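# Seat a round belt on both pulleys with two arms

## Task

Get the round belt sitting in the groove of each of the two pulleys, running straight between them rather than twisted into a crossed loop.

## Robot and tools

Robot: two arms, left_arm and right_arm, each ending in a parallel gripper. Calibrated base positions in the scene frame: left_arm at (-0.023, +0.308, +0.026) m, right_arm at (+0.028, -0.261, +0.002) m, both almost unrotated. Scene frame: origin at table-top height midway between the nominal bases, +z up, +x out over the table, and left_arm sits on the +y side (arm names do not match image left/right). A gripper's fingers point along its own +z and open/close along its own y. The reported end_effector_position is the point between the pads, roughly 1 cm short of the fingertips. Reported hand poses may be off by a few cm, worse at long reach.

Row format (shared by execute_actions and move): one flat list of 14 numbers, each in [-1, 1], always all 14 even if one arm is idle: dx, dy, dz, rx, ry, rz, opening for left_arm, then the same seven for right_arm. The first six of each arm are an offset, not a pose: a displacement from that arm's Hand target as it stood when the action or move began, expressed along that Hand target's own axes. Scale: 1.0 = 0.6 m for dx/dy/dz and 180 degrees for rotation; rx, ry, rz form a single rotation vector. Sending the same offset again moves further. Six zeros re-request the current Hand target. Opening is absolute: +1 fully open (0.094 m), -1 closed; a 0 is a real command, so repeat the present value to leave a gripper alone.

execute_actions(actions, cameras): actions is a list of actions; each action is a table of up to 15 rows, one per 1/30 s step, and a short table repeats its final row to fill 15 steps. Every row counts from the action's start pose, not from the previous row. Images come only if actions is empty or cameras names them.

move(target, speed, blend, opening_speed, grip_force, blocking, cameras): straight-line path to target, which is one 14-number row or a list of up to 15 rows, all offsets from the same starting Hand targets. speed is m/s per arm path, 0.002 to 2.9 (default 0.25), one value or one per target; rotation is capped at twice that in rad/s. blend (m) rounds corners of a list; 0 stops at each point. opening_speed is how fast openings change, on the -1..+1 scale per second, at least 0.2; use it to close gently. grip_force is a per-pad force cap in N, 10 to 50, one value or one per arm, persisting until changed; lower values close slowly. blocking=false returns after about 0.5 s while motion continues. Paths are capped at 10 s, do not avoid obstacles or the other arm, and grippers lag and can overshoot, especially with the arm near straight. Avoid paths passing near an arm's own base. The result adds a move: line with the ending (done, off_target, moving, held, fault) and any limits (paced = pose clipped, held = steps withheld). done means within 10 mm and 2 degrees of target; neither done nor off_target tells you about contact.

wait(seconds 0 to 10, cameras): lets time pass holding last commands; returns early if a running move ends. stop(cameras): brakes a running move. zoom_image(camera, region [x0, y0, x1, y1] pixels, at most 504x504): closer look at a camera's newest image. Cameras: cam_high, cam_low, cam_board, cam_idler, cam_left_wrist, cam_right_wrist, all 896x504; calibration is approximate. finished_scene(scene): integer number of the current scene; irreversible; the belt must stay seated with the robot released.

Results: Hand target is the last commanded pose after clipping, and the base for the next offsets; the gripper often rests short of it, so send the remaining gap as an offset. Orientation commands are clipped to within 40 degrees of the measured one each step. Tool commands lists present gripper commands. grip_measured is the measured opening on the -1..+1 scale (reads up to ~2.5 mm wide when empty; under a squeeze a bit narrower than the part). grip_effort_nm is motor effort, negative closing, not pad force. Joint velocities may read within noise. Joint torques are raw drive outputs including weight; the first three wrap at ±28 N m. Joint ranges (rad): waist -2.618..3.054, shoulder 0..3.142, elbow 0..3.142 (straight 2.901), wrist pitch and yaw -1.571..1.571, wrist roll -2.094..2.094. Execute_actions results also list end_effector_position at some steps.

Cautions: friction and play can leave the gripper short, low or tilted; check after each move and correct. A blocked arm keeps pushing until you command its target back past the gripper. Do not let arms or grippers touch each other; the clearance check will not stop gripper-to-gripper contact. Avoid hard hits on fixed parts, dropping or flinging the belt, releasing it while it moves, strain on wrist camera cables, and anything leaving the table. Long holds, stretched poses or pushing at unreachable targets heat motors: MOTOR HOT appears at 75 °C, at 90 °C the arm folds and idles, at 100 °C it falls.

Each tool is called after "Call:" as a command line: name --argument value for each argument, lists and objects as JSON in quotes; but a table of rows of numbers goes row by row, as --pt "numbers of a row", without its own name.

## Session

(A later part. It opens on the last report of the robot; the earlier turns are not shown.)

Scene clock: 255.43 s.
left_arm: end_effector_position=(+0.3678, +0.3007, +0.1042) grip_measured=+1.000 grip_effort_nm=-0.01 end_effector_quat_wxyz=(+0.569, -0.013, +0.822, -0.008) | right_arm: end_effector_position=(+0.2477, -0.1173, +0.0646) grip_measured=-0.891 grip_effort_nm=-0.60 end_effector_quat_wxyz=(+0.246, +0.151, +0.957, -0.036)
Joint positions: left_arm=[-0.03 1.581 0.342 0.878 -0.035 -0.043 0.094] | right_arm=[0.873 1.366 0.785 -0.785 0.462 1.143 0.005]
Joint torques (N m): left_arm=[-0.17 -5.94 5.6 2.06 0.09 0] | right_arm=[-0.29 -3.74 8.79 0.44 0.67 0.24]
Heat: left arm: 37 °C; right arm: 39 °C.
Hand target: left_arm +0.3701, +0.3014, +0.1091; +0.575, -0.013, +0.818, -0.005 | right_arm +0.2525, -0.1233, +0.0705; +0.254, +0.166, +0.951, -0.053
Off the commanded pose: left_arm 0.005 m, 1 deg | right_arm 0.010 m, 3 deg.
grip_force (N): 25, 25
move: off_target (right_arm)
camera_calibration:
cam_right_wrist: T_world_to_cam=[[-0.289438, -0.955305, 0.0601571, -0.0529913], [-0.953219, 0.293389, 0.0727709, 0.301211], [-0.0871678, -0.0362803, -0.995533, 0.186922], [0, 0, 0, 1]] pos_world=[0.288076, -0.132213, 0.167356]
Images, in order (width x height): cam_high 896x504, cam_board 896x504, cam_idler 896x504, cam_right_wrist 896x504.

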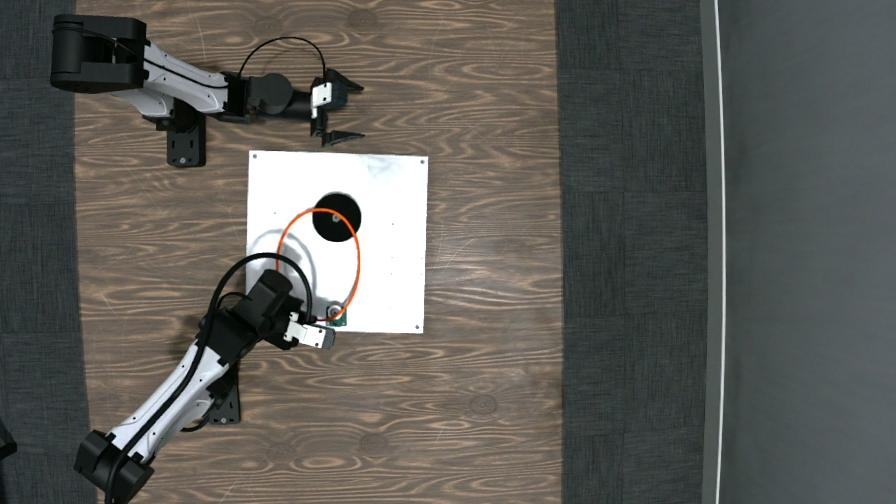

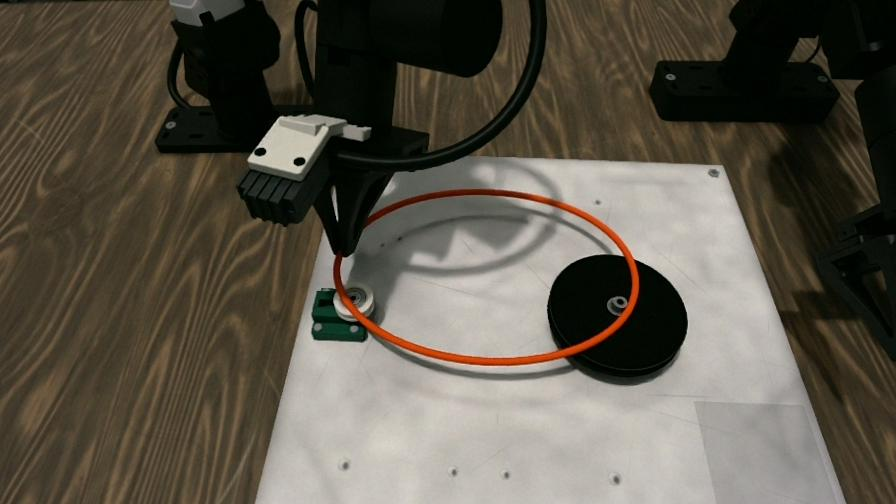

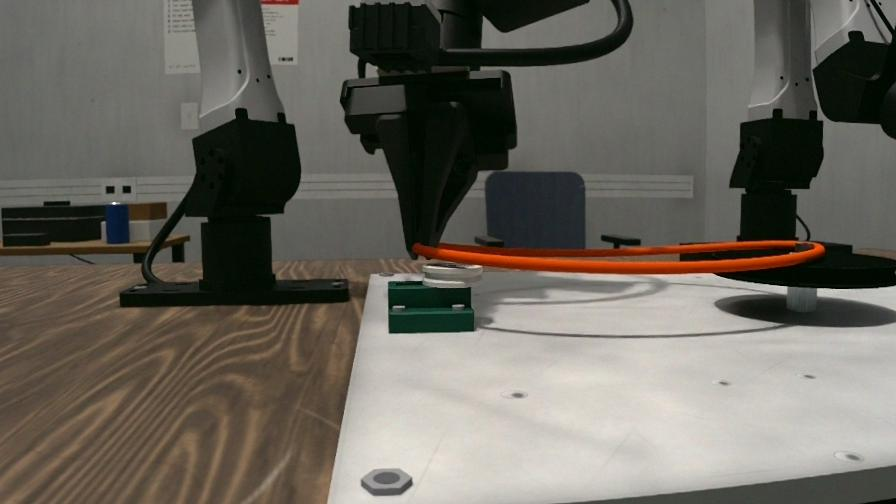

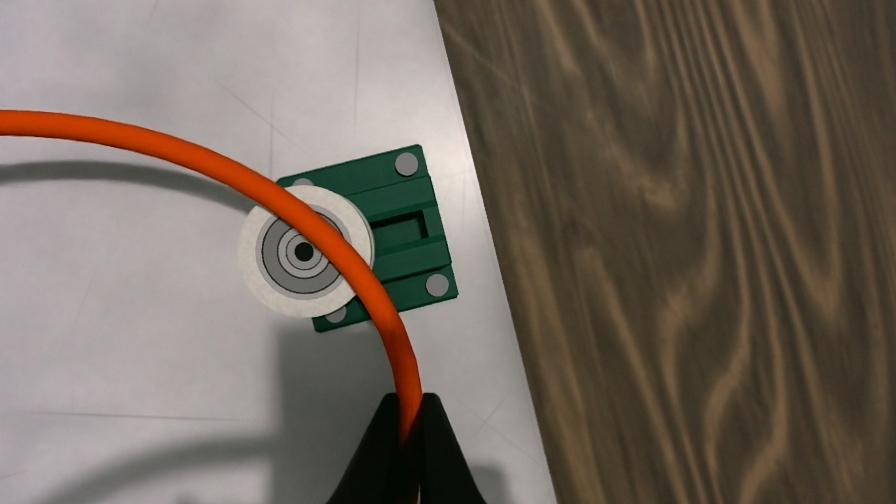

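Call:
zoom_image --camera "cam_high" --region '[260, 180, 400, 340]'

Call:
zoom_image --camera "cam_board" --region '[300, 170, 720, 400]'

Call:
zoom_image --camera "cam_idler" --region '[380, 200, 880, 350]'

Scaled by 3.150 from the camera's 896x504 image, which has a finer 1280x720 frame.

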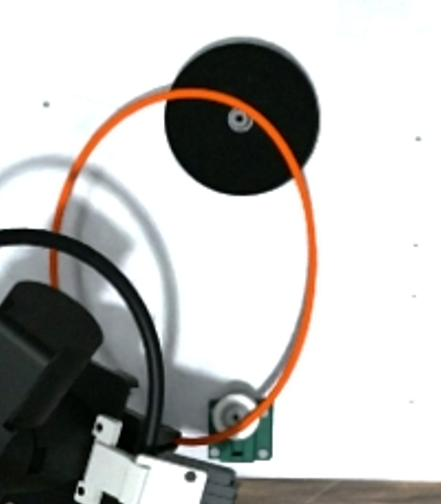

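Scaled by 1.200 from the camera's 896x504 image, which has a finer 1280x720 frame.

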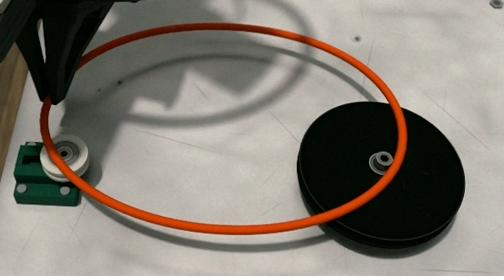

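Scaled by 1.008 from the camera's 896x504 image, which has a finer 1280x720 frame.

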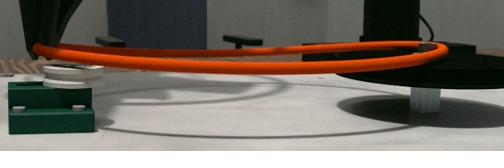

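Call:
move --target '[0,0,0,0,0,0,1, -0.028,-0.031,-0.0053,0,0,0,-1]' --speed 0.06 --cameras '["cam_board","cam_idler","cam_right_wrist","cam_high"]'

Scene clock: 296.87 s.
left_arm: end_effector_position=(+0.3678, +0.3007, +0.1042) grip_measured=+1.000 grip_effort_nm=-0.01 end_effector_quat_wxyz=(+0.569, -0.013, +0.822, -0.008) | right_arm: end_effector_position=(+0.2589, -0.1376, +0.0742) grip_measured=-0.891 grip_effort_nm=-0.60 end_effector_quat_wxyz=(+0.251, +0.165, +0.953, -0.042)
Joint positions: left_arm=[-0.03 1.581 0.342 0.878 -0.035 -0.043 0.094] | right_arm=[0.785 1.321 0.785 -0.797 0.462 1.077 0.005]
Joint torques (N m): left_arm=[-0.02 -5.98 5.71 2.09 0.11 0.02] | right_arm=[-0.35 -6.56 7.75 0.46 0.48 -0.07]
Heat: left arm: 37 °C; right arm: 35 °C.
Hand target: left_arm +0.3701, +0.3014, +0.1091; +0.575, -0.013, +0.818, -0.005 | right_arm +0.2583, -0.1450, +0.0819; +0.254, +0.166, +0.952, -0.053
Off the commanded pose: left_arm 0.005 m, 1 deg | right_arm 0.011 m, 1 deg.
grip_force (N): 25, 25
move: off_target (right_arm)
camera_calibration:
cam_right_wrist: T_world_to_cam=[[-0.318481, -0.945822, 0.0631697, -0.0611207], [-0.944795, 0.322137, 0.059917, 0.319946], [-0.0770201, -0.0406, -0.996203, 0.193575], [0, 0, 0, 1]] pos_world=[0.297726, -0.153016, 0.17753]
Images, in order (width x height): cam_high 896x504, cam_board 896x504, cam_idler 896x504, cam_right_wrist 896x504.

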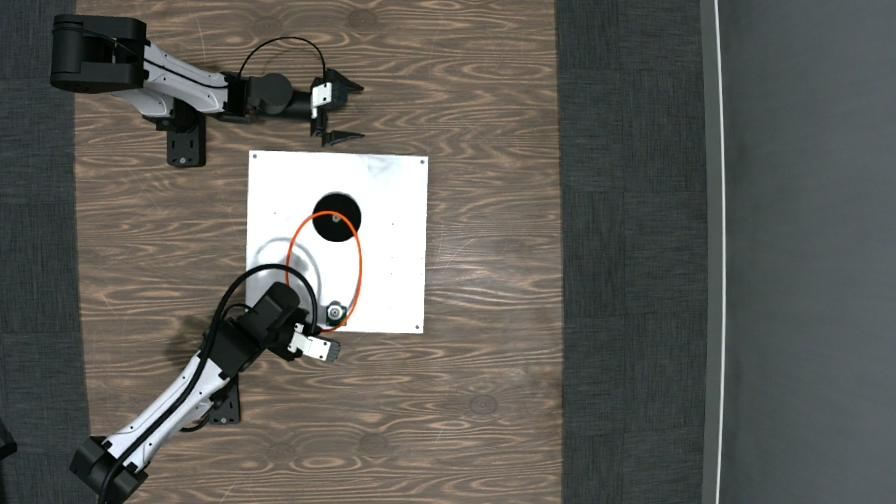

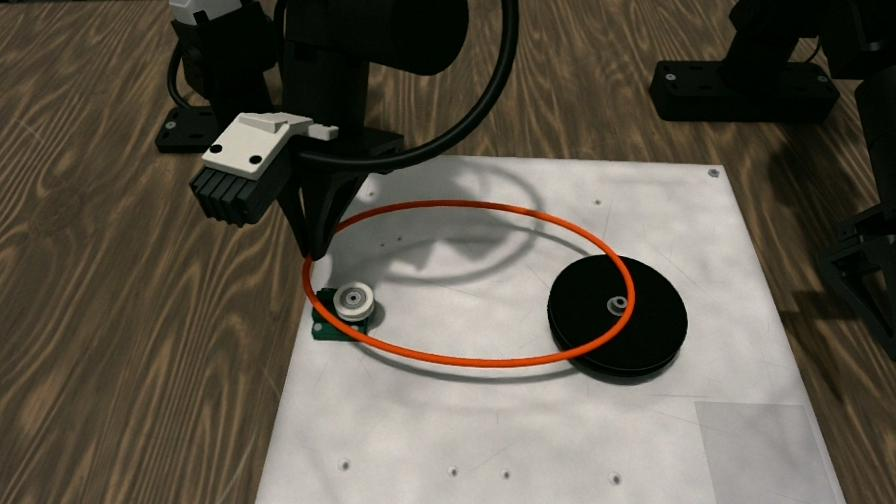

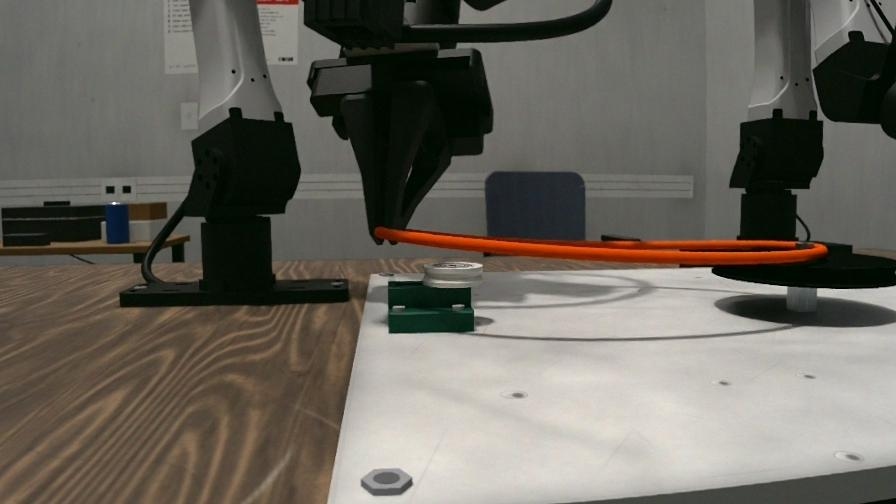

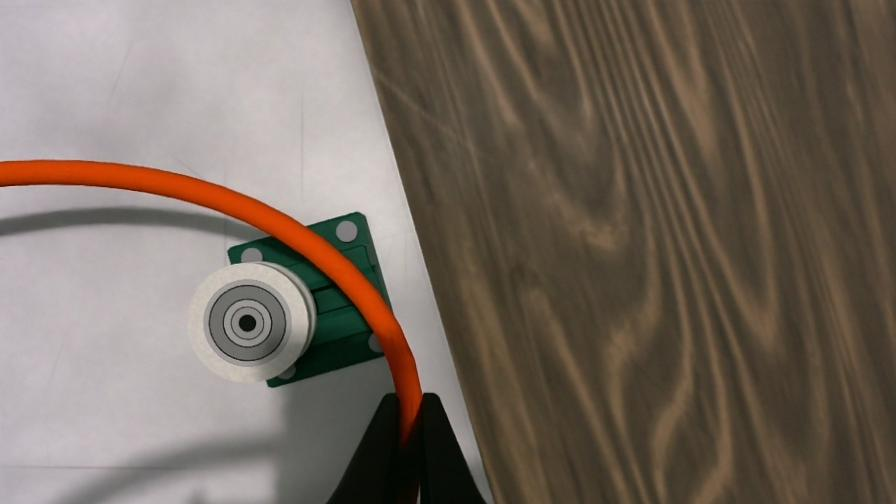

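Call:
move --target '[0,0,0,0,0,0,1, 0.0156,0.0005,0.0269,0,0,0,-1]' --speed 0.06 --cameras '["cam_board","cam_idler","cam_right_wrist","cam_high"]'

Scene clock: 317.73 s.
left_arm: end_effector_position=(+0.3678, +0.3007, +0.1042) grip_measured=+1.000 grip_effort_nm=-0.01 end_effector_quat_wxyz=(+0.569, -0.013, +0.822, -0.008) | right_arm: end_effector_position=(+0.2559, -0.1406, +0.0672) grip_measured=-0.891 grip_effort_nm=-0.60 end_effector_quat_wxyz=(+0.249, +0.164, +0.954, -0.046)
Joint positions: left_arm=[-0.03 1.581 0.342 0.878 -0.035 -0.043 0.094] | right_arm=[0.785 1.321 0.759 -0.78 0.462 1.077 0.005]
Joint torques (N m): left_arm=[-0.34 -5.85 5.52 2.1 0.08 0.01] | right_arm=[-0.29 -4.1 4.97 1.13 0.48 -0.06]
Heat: left arm: 37 °C; right arm: 35 °C.
Hand target: left_arm +0.3701, +0.3014, +0.1091; +0.575, -0.013, +0.818, -0.005 | right_arm +0.2584, -0.1449, +0.0633; +0.254, +0.166, +0.952, -0.052
Off the commanded pose: left_arm 0.005 m, 1 deg | right_arm 0.006 m, 1 deg.
grip_force (N): 25, 25
move: done
camera_calibration:
cam_right_wrist: T_world_to_cam=[[-0.318, -0.945352, 0.0720068, -0.0651099], [-0.94437, 0.322559, 0.06419, 0.318172], [-0.0839086, -0.0475887, -0.995336, 0.187049], [0, 0, 0, 1]] pos_world=[0.295463, -0.15528, 0.170442]
Images, in order (width x height): cam_high 896x504, cam_board 896x504, cam_idler 896x504, cam_right_wrist 896x504.

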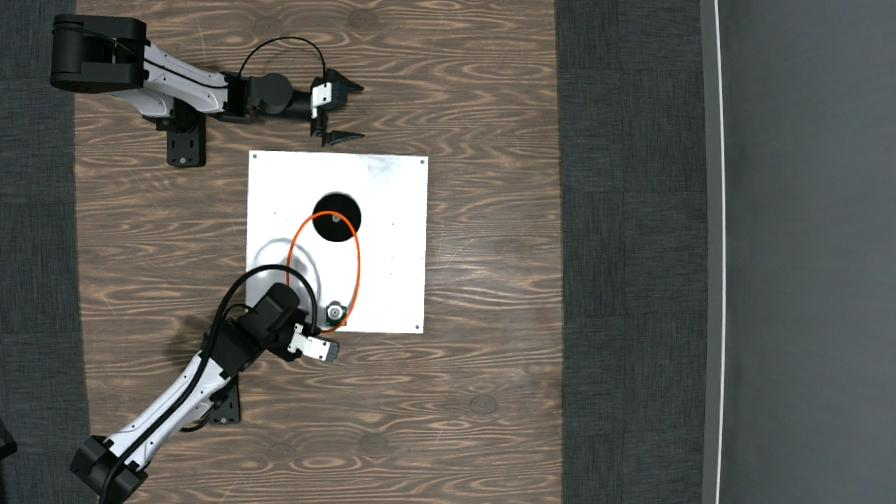

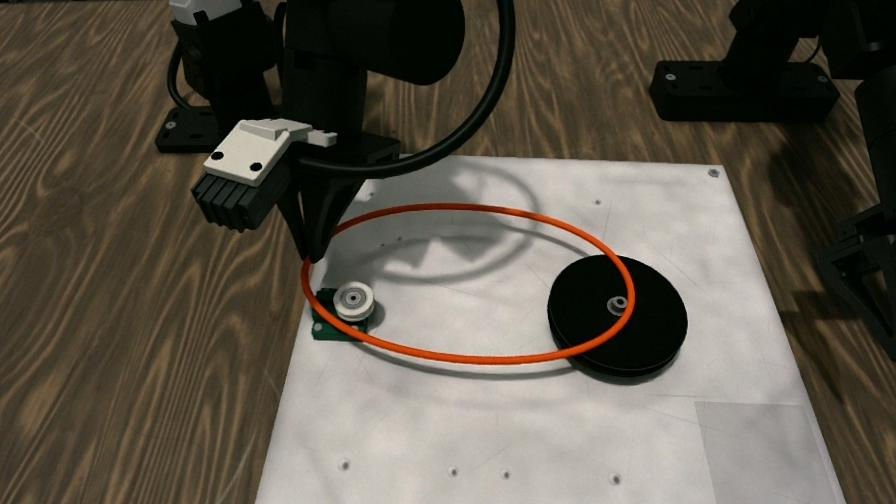

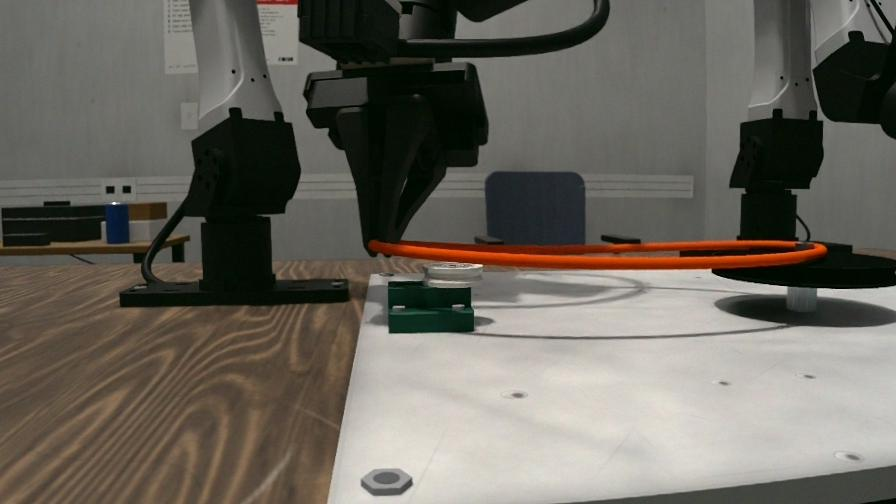

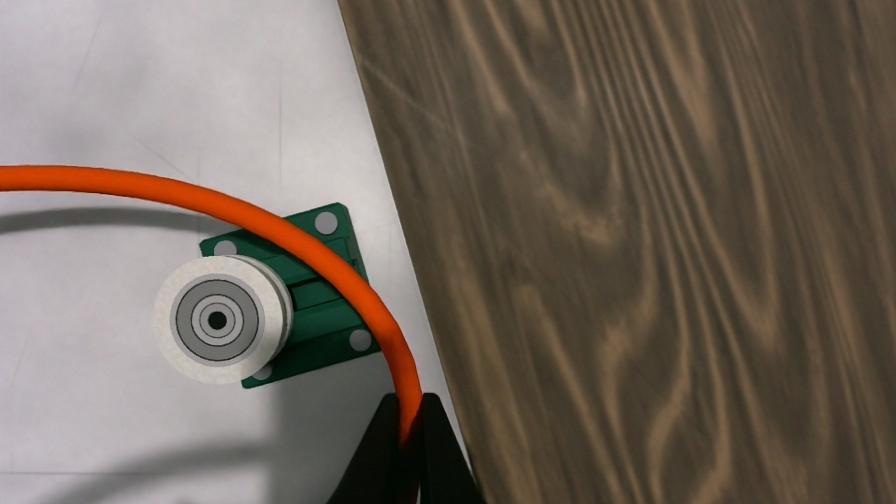

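Call:
move --target '[0,0,0,0,0,0,1, 0.0123,0.0097,0.0144,0,0,0,-1]' --speed 0.06 --cameras '["cam_board","cam_idler","cam_right_wrist"]'

Scene clock: 330.40 s.
left_arm: end_effector_position=(+0.3678, +0.3007, +0.1042) grip_measured=+1.000 grip_effort_nm=-0.01 end_effector_quat_wxyz=(+0.569, -0.013, +0.822, -0.008) | right_arm: end_effector_position=(+0.2575, -0.1378, +0.0571) grip_measured=-0.891 grip_effort_nm=-0.60 end_effector_quat_wxyz=(+0.247, +0.161, +0.954, -0.048)
Joint positions: left_arm=[-0.03 1.581 0.342 0.878 -0.035 -0.043 0.094] | right_arm=[0.789 1.354 0.741 -0.736 0.462 1.077 0.005]
Joint torques (N m): left_arm=[-0.17 -5.9 5.81 2.04 0.11 0.03] | right_arm=[0.98 -3.64 4.85 1.13 0.53 0.18]
Heat: left arm: 37 °C; right arm: 35 °C.
Hand target: left_arm +0.3701, +0.3014, +0.1091; +0.575, -0.013, +0.818, -0.005 | right_arm +0.2583, -0.1390, +0.0520; +0.254, +0.166, +0.951, -0.052
Off the commanded pose: left_arm 0.005 m, 1 deg | right_arm 0.005 m, 1 deg.
grip_force (N): 25, 25
move: done
camera_calibration:
cam_right_wrist: T_world_to_cam=[[-0.314501, -0.946135, 0.0769243, -0.062573], [-0.945214, 0.319603, 0.0665185, 0.319005], [-0.0875207, -0.0517898, -0.994816, 0.177474], [0, 0, 0, 1]] pos_world=[0.297381, -0.151966, 0.160148]
Images, in order (width x height): cam_board 896x504, cam_idler 896x504, cam_right_wrist 896x504.

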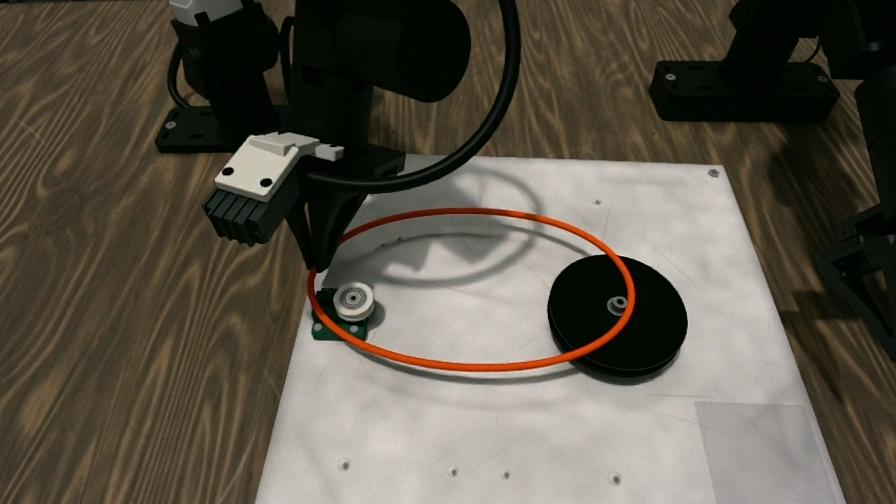

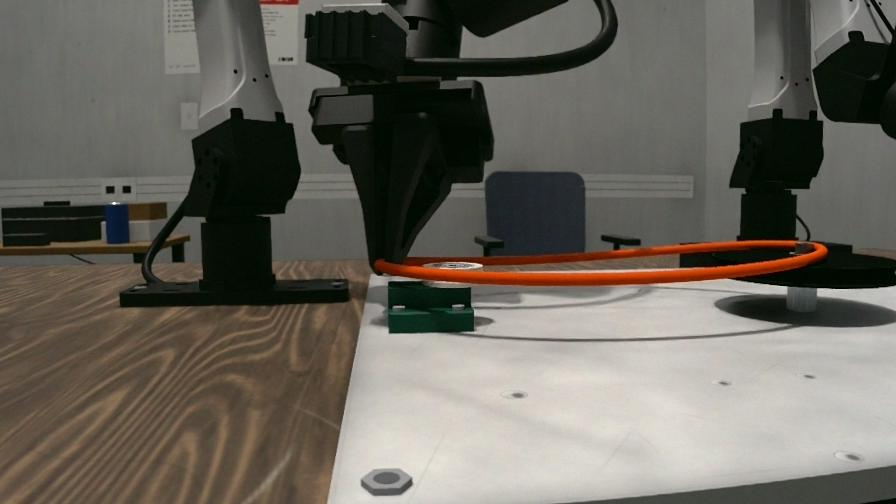

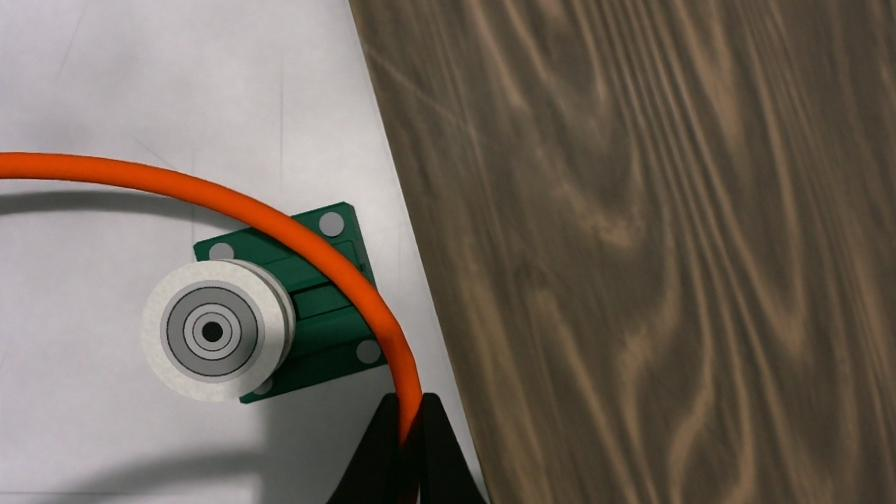

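Call:
zoom_image --camera "cam_idler" --region '[350, 220, 560, 350]'

Scaled by 2.400 from the camera's 896x504 image, which has a finer 1280x720 frame.

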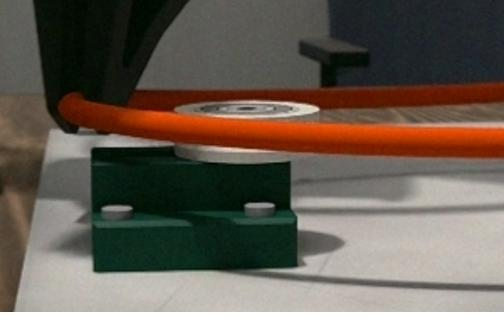

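Call:
move --target '[0,0,0,0,0,0,1, 0.0107,0.0245,-0.003,0,0,0,-1]' --speed 0.06 --cameras '["cam_board","cam_idler","cam_right_wrist"]'

Call:
zoom_image --camera "cam_idler" --region '[350, 220, 560, 350]'

Call:
zoom_image --camera "cam_board" --region '[280, 220, 480, 360]'

Scene clock: 355.47 s.
left_arm: end_effector_position=(+0.3678, +0.3007, +0.1042) grip_measured=+1.000 grip_effort_nm=-0.01 end_effector_quat_wxyz=(+0.569, -0.013, +0.822, -0.008) | right_arm: end_effector_position=(+0.2496, -0.1292, +0.0457) grip_measured=-0.891 grip_effort_nm=-0.60 end_effector_quat_wxyz=(+0.239, +0.157, +0.957, -0.058)
Joint positions: left_arm=[-0.03 1.581 0.342 0.878 -0.035 -0.043 0.094] | right_arm=[0.84 1.406 0.741 -0.734 0.468 1.129 0.005]
Joint torques (N m): left_arm=[-0.38 -6.09 5.57 2.07 0.08 0.05] | right_arm=[1.1 -3.55 8.02 0.92 0.58 0.23]
Heat: left arm: 38 °C; right arm: 34 °C.
Hand target: left_arm +0.3701, +0.3014, +0.1091; +0.575, -0.013, +0.818, -0.005 | right_arm +0.2573, -0.1230, +0.0501; +0.254, +0.166, +0.951, -0.053
Off the commanded pose: left_arm 0.005 m, 1 deg | right_arm 0.011 m, 2 deg.
grip_force (N): 25, 25
move: off_target (right_arm)
camera_calibration:
cam_right_wrist: T_world_to_cam=[[-0.30862, -0.945882, 0.100304, -0.0584766], [-0.945023, 0.316896, 0.0806816, 0.308469], [-0.108101, -0.0698895, -0.99168, 0.168606], [0, 0, 0, 1]] pos_world=[0.29169, -0.141281, 0.148181]
Images, in order (width x height): cam_board 896x504, cam_idler 896x504, cam_right_wrist 896x504.

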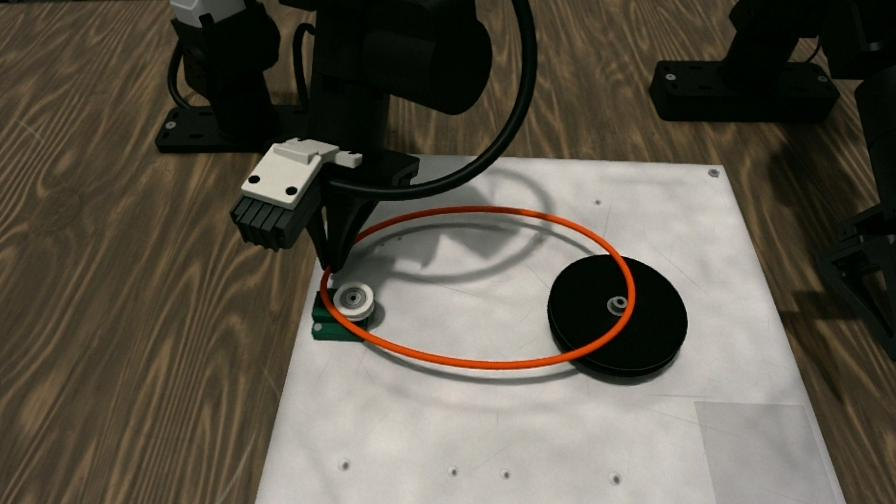

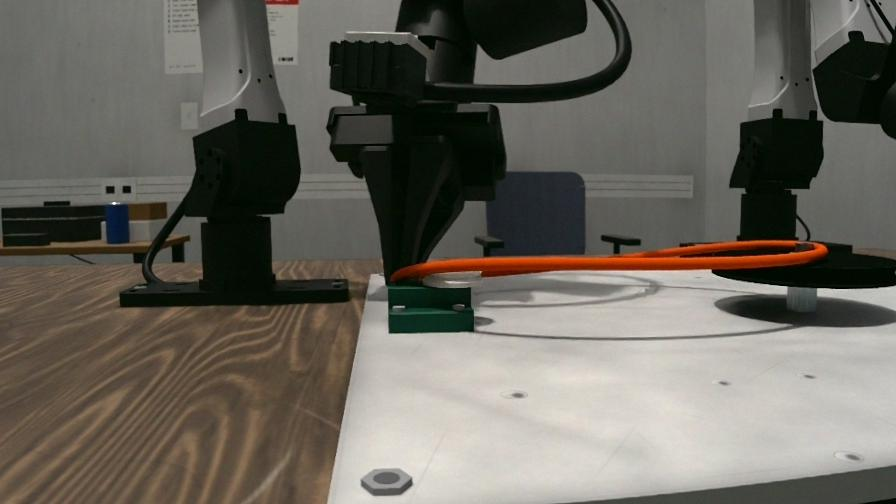

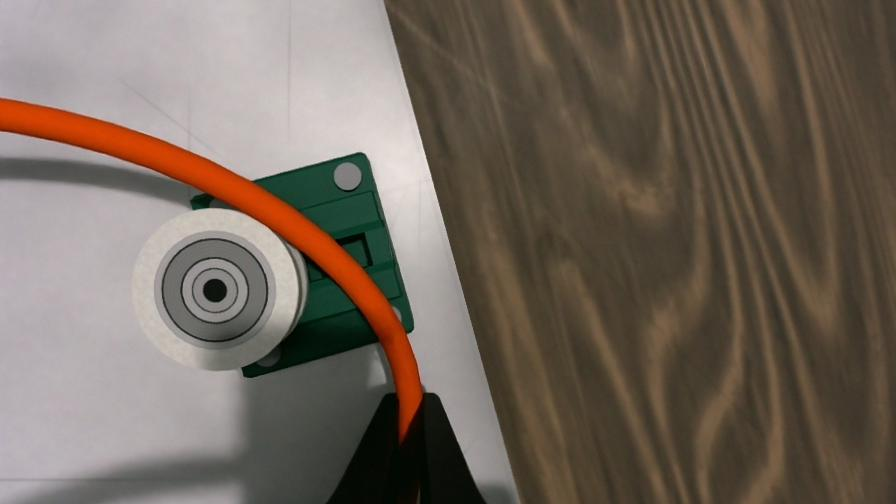

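Scaled by 2.400 from the camera's 896x504 image, which has a finer 1280x720 frame.

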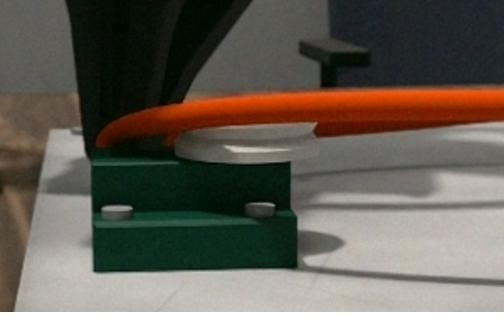

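Scaled by 2.520 from the camera's 896x504 image, which has a finer 1280x720 frame.

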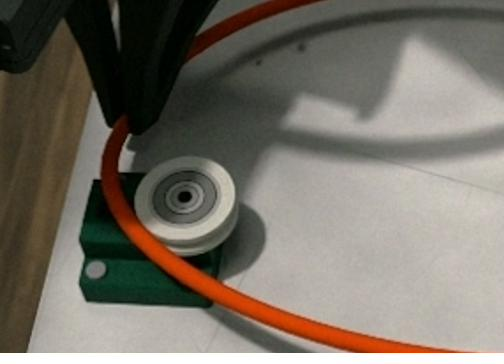

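Call:
move --target '[0,0,0,0,0,0,1, -0.0115,-0.0245,0.0015,0,0.044,0,-1]' --speed 0.06 --cameras '["cam_board","cam_idler","cam_right_wrist"]'

Call:
zoom_image --camera "cam_idler" --region '[350, 220, 560, 350]'

Scene clock: 382.10 s.
left_arm: end_effector_position=(+0.3678, +0.3007, +0.1042) grip_measured=+1.000 grip_effort_nm=-0.01 end_effector_quat_wxyz=(+0.569, -0.013, +0.822, -0.008) | right_arm: end_effector_position=(+0.2569, -0.1343, +0.0477) grip_measured=-0.891 grip_effort_nm=-0.60 end_effector_quat_wxyz=(+0.192, +0.164, +0.967, -0.037)
Joint positions: left_arm=[-0.03 1.581 0.342 0.878 -0.035 -0.043 0.094] | right_arm=[0.727 1.406 0.782 -0.759 0.347 1.036 0.005]
Joint torques (N m): left_arm=[-0.25 -5.93 5.44 2.13 0.09 0.05] | right_arm=[-1.06 -6.12 7.84 0.48 0.22 -0.1]
Heat: left arm: 38 °C; right arm: 36 °C.
Hand target: left_arm +0.3701, +0.3014, +0.1091; +0.575, -0.013, +0.818, -0.005 | right_arm +0.2583, -0.1389, +0.0530; +0.188, +0.169, +0.967, -0.041
Off the commanded pose: left_arm 0.005 m, 1 deg | right_arm 0.007 m, 1 deg.
grip_force (N): 25, 25
move: done
camera_calibration:
cam_right_wrist: T_world_to_cam=[[-0.306912, -0.948985, 0.0723382, -0.0608412], [-0.931444, 0.315111, 0.18198, 0.308333], [-0.195491, -0.0115271, -0.980638, 0.200746], [0, 0, 0, 1]] pos_world=[0.307766, -0.152583, 0.14515]
Images, in order (width x height): cam_board 896x504, cam_idler 896x504, cam_right_wrist 896x504.

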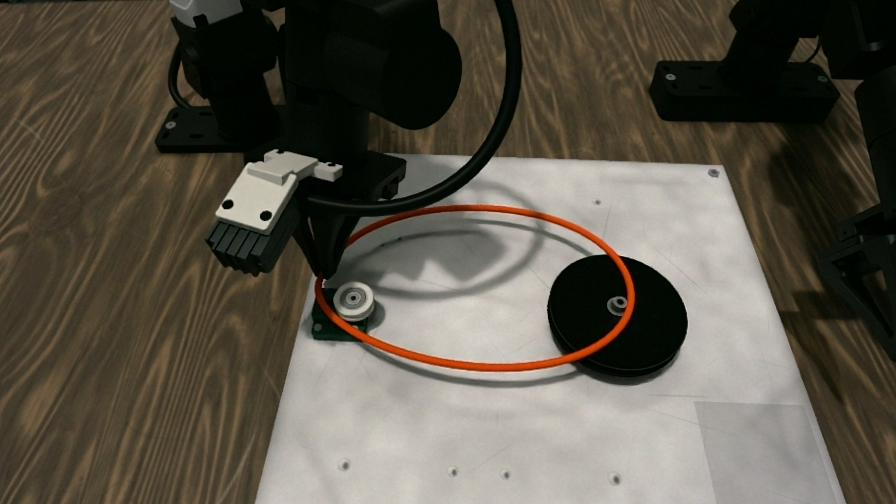

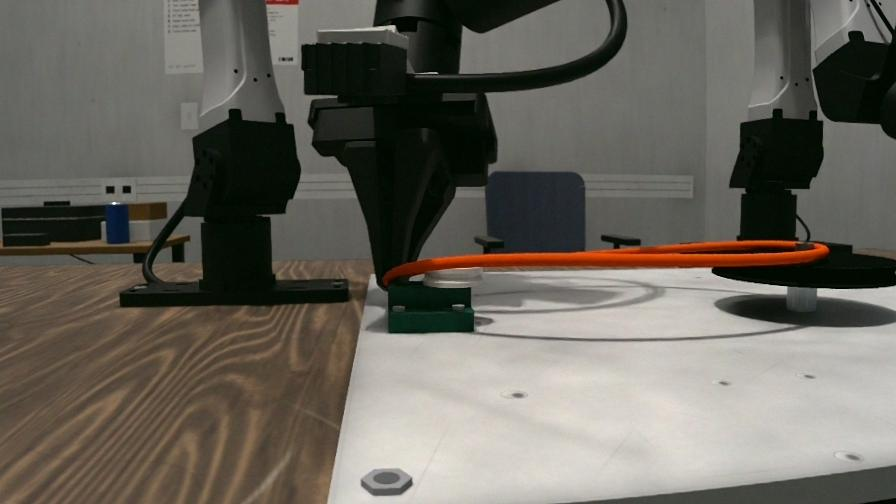

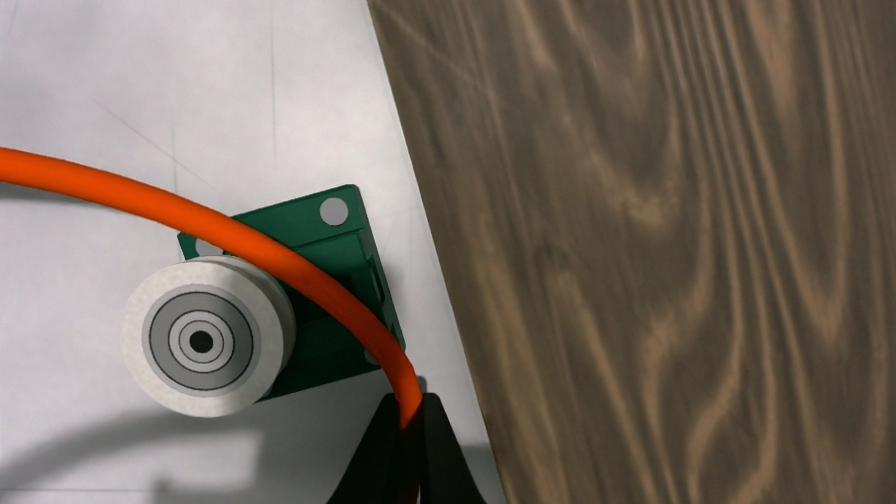

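Scaled by 2.400 from the camera's 896x504 image, which has a finer 1280x720 frame.

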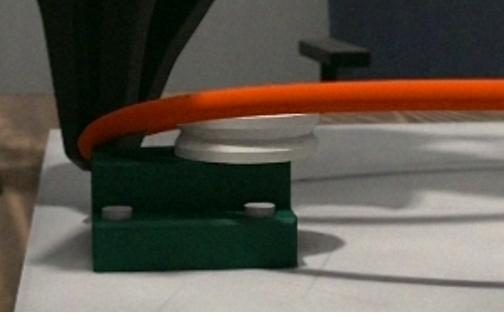

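Call:
move --target '[0,0,0,0,0,0,1, -0.0155,0,-0.0165,0,0.125,0,-1]' --speed 0.06 --grip_force 40 --cameras '["cam_board","cam_idler","cam_right_wrist"]'

Call:
zoom_image --camera "cam_idler" --region '[350, 220, 560, 350]'

Scene clock: 424.03 s.
left_arm: end_effector_position=(+0.3678, +0.3007, +0.1042) grip_measured=+1.000 grip_effort_nm=-0.01 end_effector_quat_wxyz=(+0.569, -0.013, +0.822, -0.008) | right_arm: end_effector_position=(+0.2658, -0.1384, +0.0642) grip_measured=-0.904 grip_effort_nm=-0.87 end_effector_quat_wxyz=(+0.014, +0.172, +0.985, -0.002)
Joint positions: left_arm=[-0.03 1.581 0.342 0.878 -0.035 -0.043 0.094] | right_arm=[0.483 1.57 1.061 -1.043 0.02 0.835 0.005]
Joint torques (N m): left_arm=[-0.01 -6 5.48 2.02 0.06 0.06] | right_arm=[-0.36 -5.29 8.28 0.02 -0.09 -0.07]
Heat: left arm: 38 °C; right arm: 38 °C.
Hand target: left_arm +0.3701, +0.3014, +0.1091; +0.575, -0.013, +0.818, -0.005 | right_arm +0.2630, -0.1404, +0.0658; -0.005, +0.174, +0.985, -0.007
Off the commanded pose: left_arm 0.005 m, 1 deg | right_arm 0.004 m, 2 deg.
grip_force (N): 40, 40
move: done
camera_calibration:
cam_right_wrist: T_world_to_cam=[[-0.295903, -0.953944, 0.0493117, -0.0652953], [-0.807377, 0.27736, 0.520783, 0.254996], [-0.510475, 0.114288, -0.852264, 0.311493], [0, 0, 0, 1]] pos_world=[0.345566, -0.168614, 0.135897]
Images, in order (width x height): cam_board 896x504, cam_idler 896x504, cam_right_wrist 896x504.

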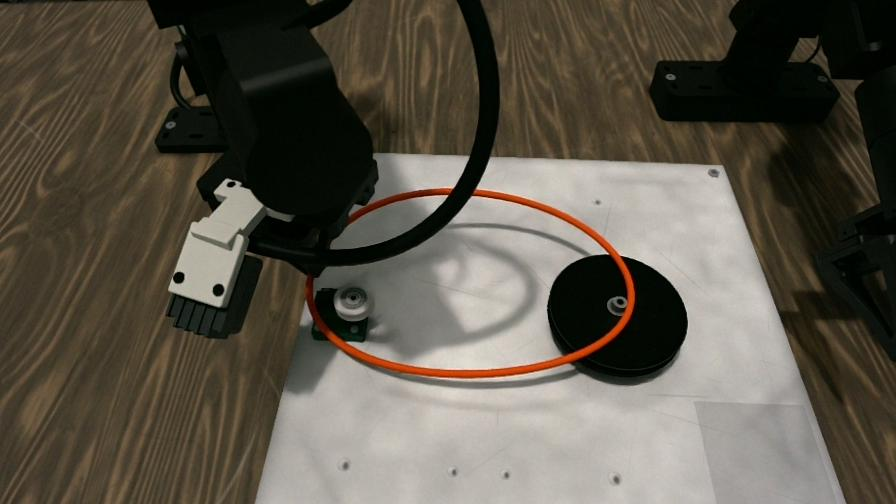

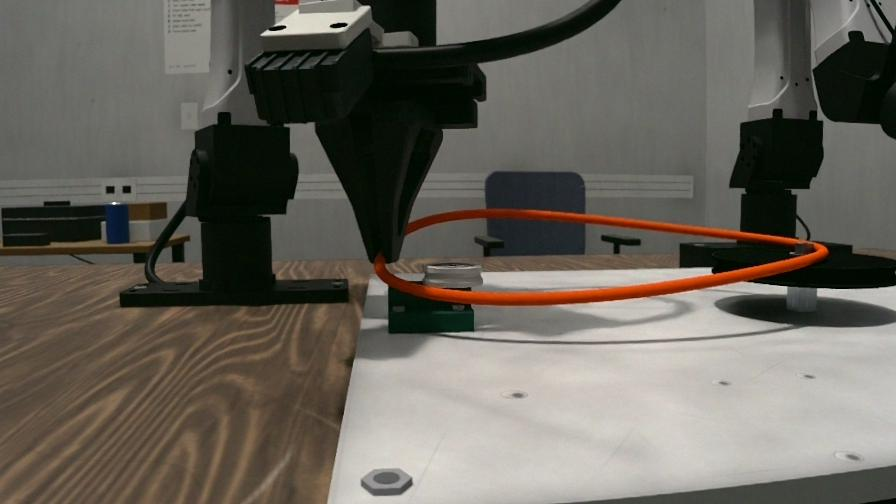

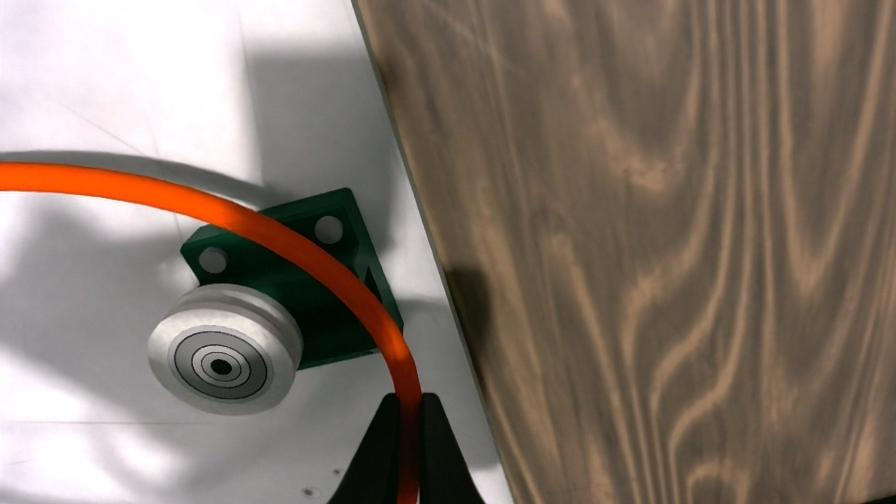

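Scaled by 2.400 from the camera's 896x504 image, which has a finer 1280x720 frame.

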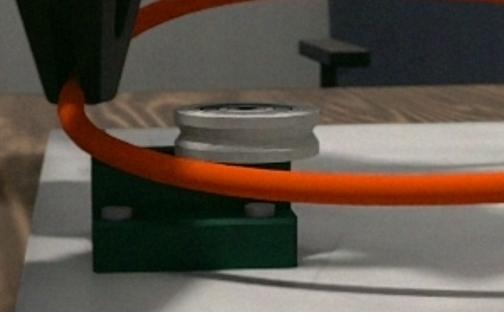

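Call:
move --target '[0,0,0,0,0,0,1, 0.0067,-0.0007,0.0117,0,-0.0556,0,-1]' --speed 0.06 --cameras '["cam_board","cam_idler","cam_right_wrist"]'

Call:
zoom_image --camera "cam_idler" --region '[350, 220, 560, 350]'

Scene clock: 442.90 s.
left_arm: end_effector_position=(+0.3678, +0.3007, +0.1042) grip_measured=+1.000 grip_effort_nm=-0.01 end_effector_quat_wxyz=(+0.569, -0.013, +0.822, -0.008) | right_arm: end_effector_position=(+0.2569, -0.1344, +0.0577) grip_measured=-0.904 grip_effort_nm=-0.87 end_effector_quat_wxyz=(+0.060, +0.164, +0.984, -0.014)
Joint positions: left_arm=[-0.03 1.581 0.342 0.878 -0.035 -0.043 0.094] | right_arm=[0.566 1.504 0.965 -0.96 0.101 0.899 0.005]
Joint torques (N m): left_arm=[-0.17 -5.89 5.52 2.05 0.11 0.06] | right_arm=[1.02 -8.43 4.53 0.74 0.54 0.25]
Heat: left arm: 38 °C; right arm: 37 °C.
Hand target: left_arm +0.3701, +0.3014, +0.1091; +0.575, -0.013, +0.818, -0.005 | right_arm +0.2590, -0.1396, +0.0587; +0.081, +0.173, +0.981, -0.022
Off the commanded pose: left_arm 0.005 m, 1 deg | right_arm 0.006 m, 3 deg.
grip_force (N): 40, 40
move: off_target (right_arm)
camera_calibration:
cam_right_wrist: T_world_to_cam=[[-0.285856, -0.956324, 0.0610774, -0.0673936], [-0.853948, 0.283138, 0.436584, 0.267738], [-0.434809, 0.072643, -0.897588, 0.278531], [0, 0, 0, 1]] pos_world=[0.330477, -0.16049, 0.137232]
Images, in order (width x height): cam_board 896x504, cam_idler 896x504, cam_right_wrist 896x504.

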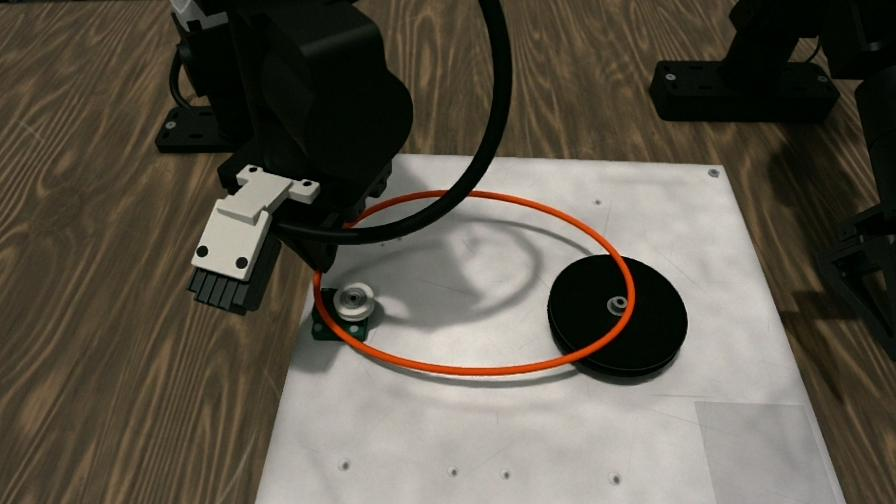

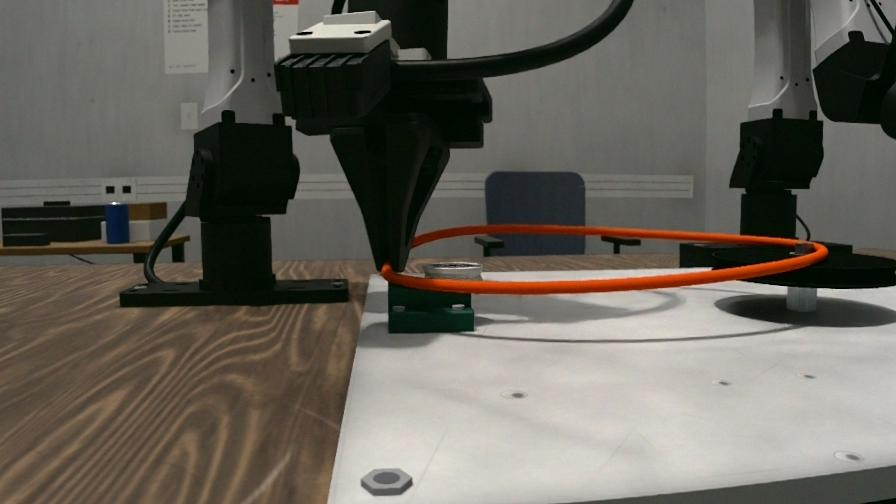

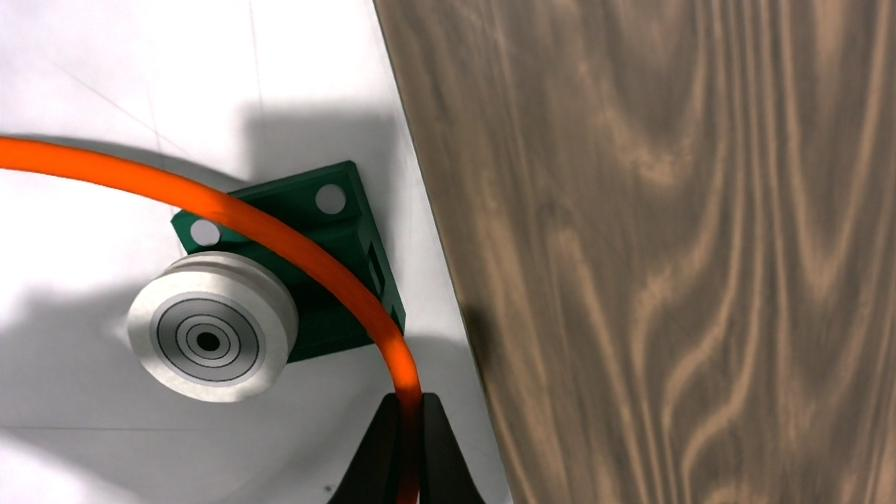

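Scaled by 2.400 from the camera's 896x504 image, which has a finer 1280x720 frame.

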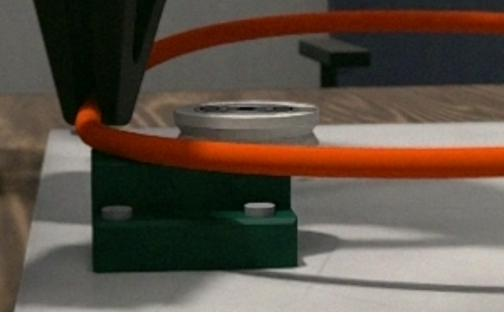

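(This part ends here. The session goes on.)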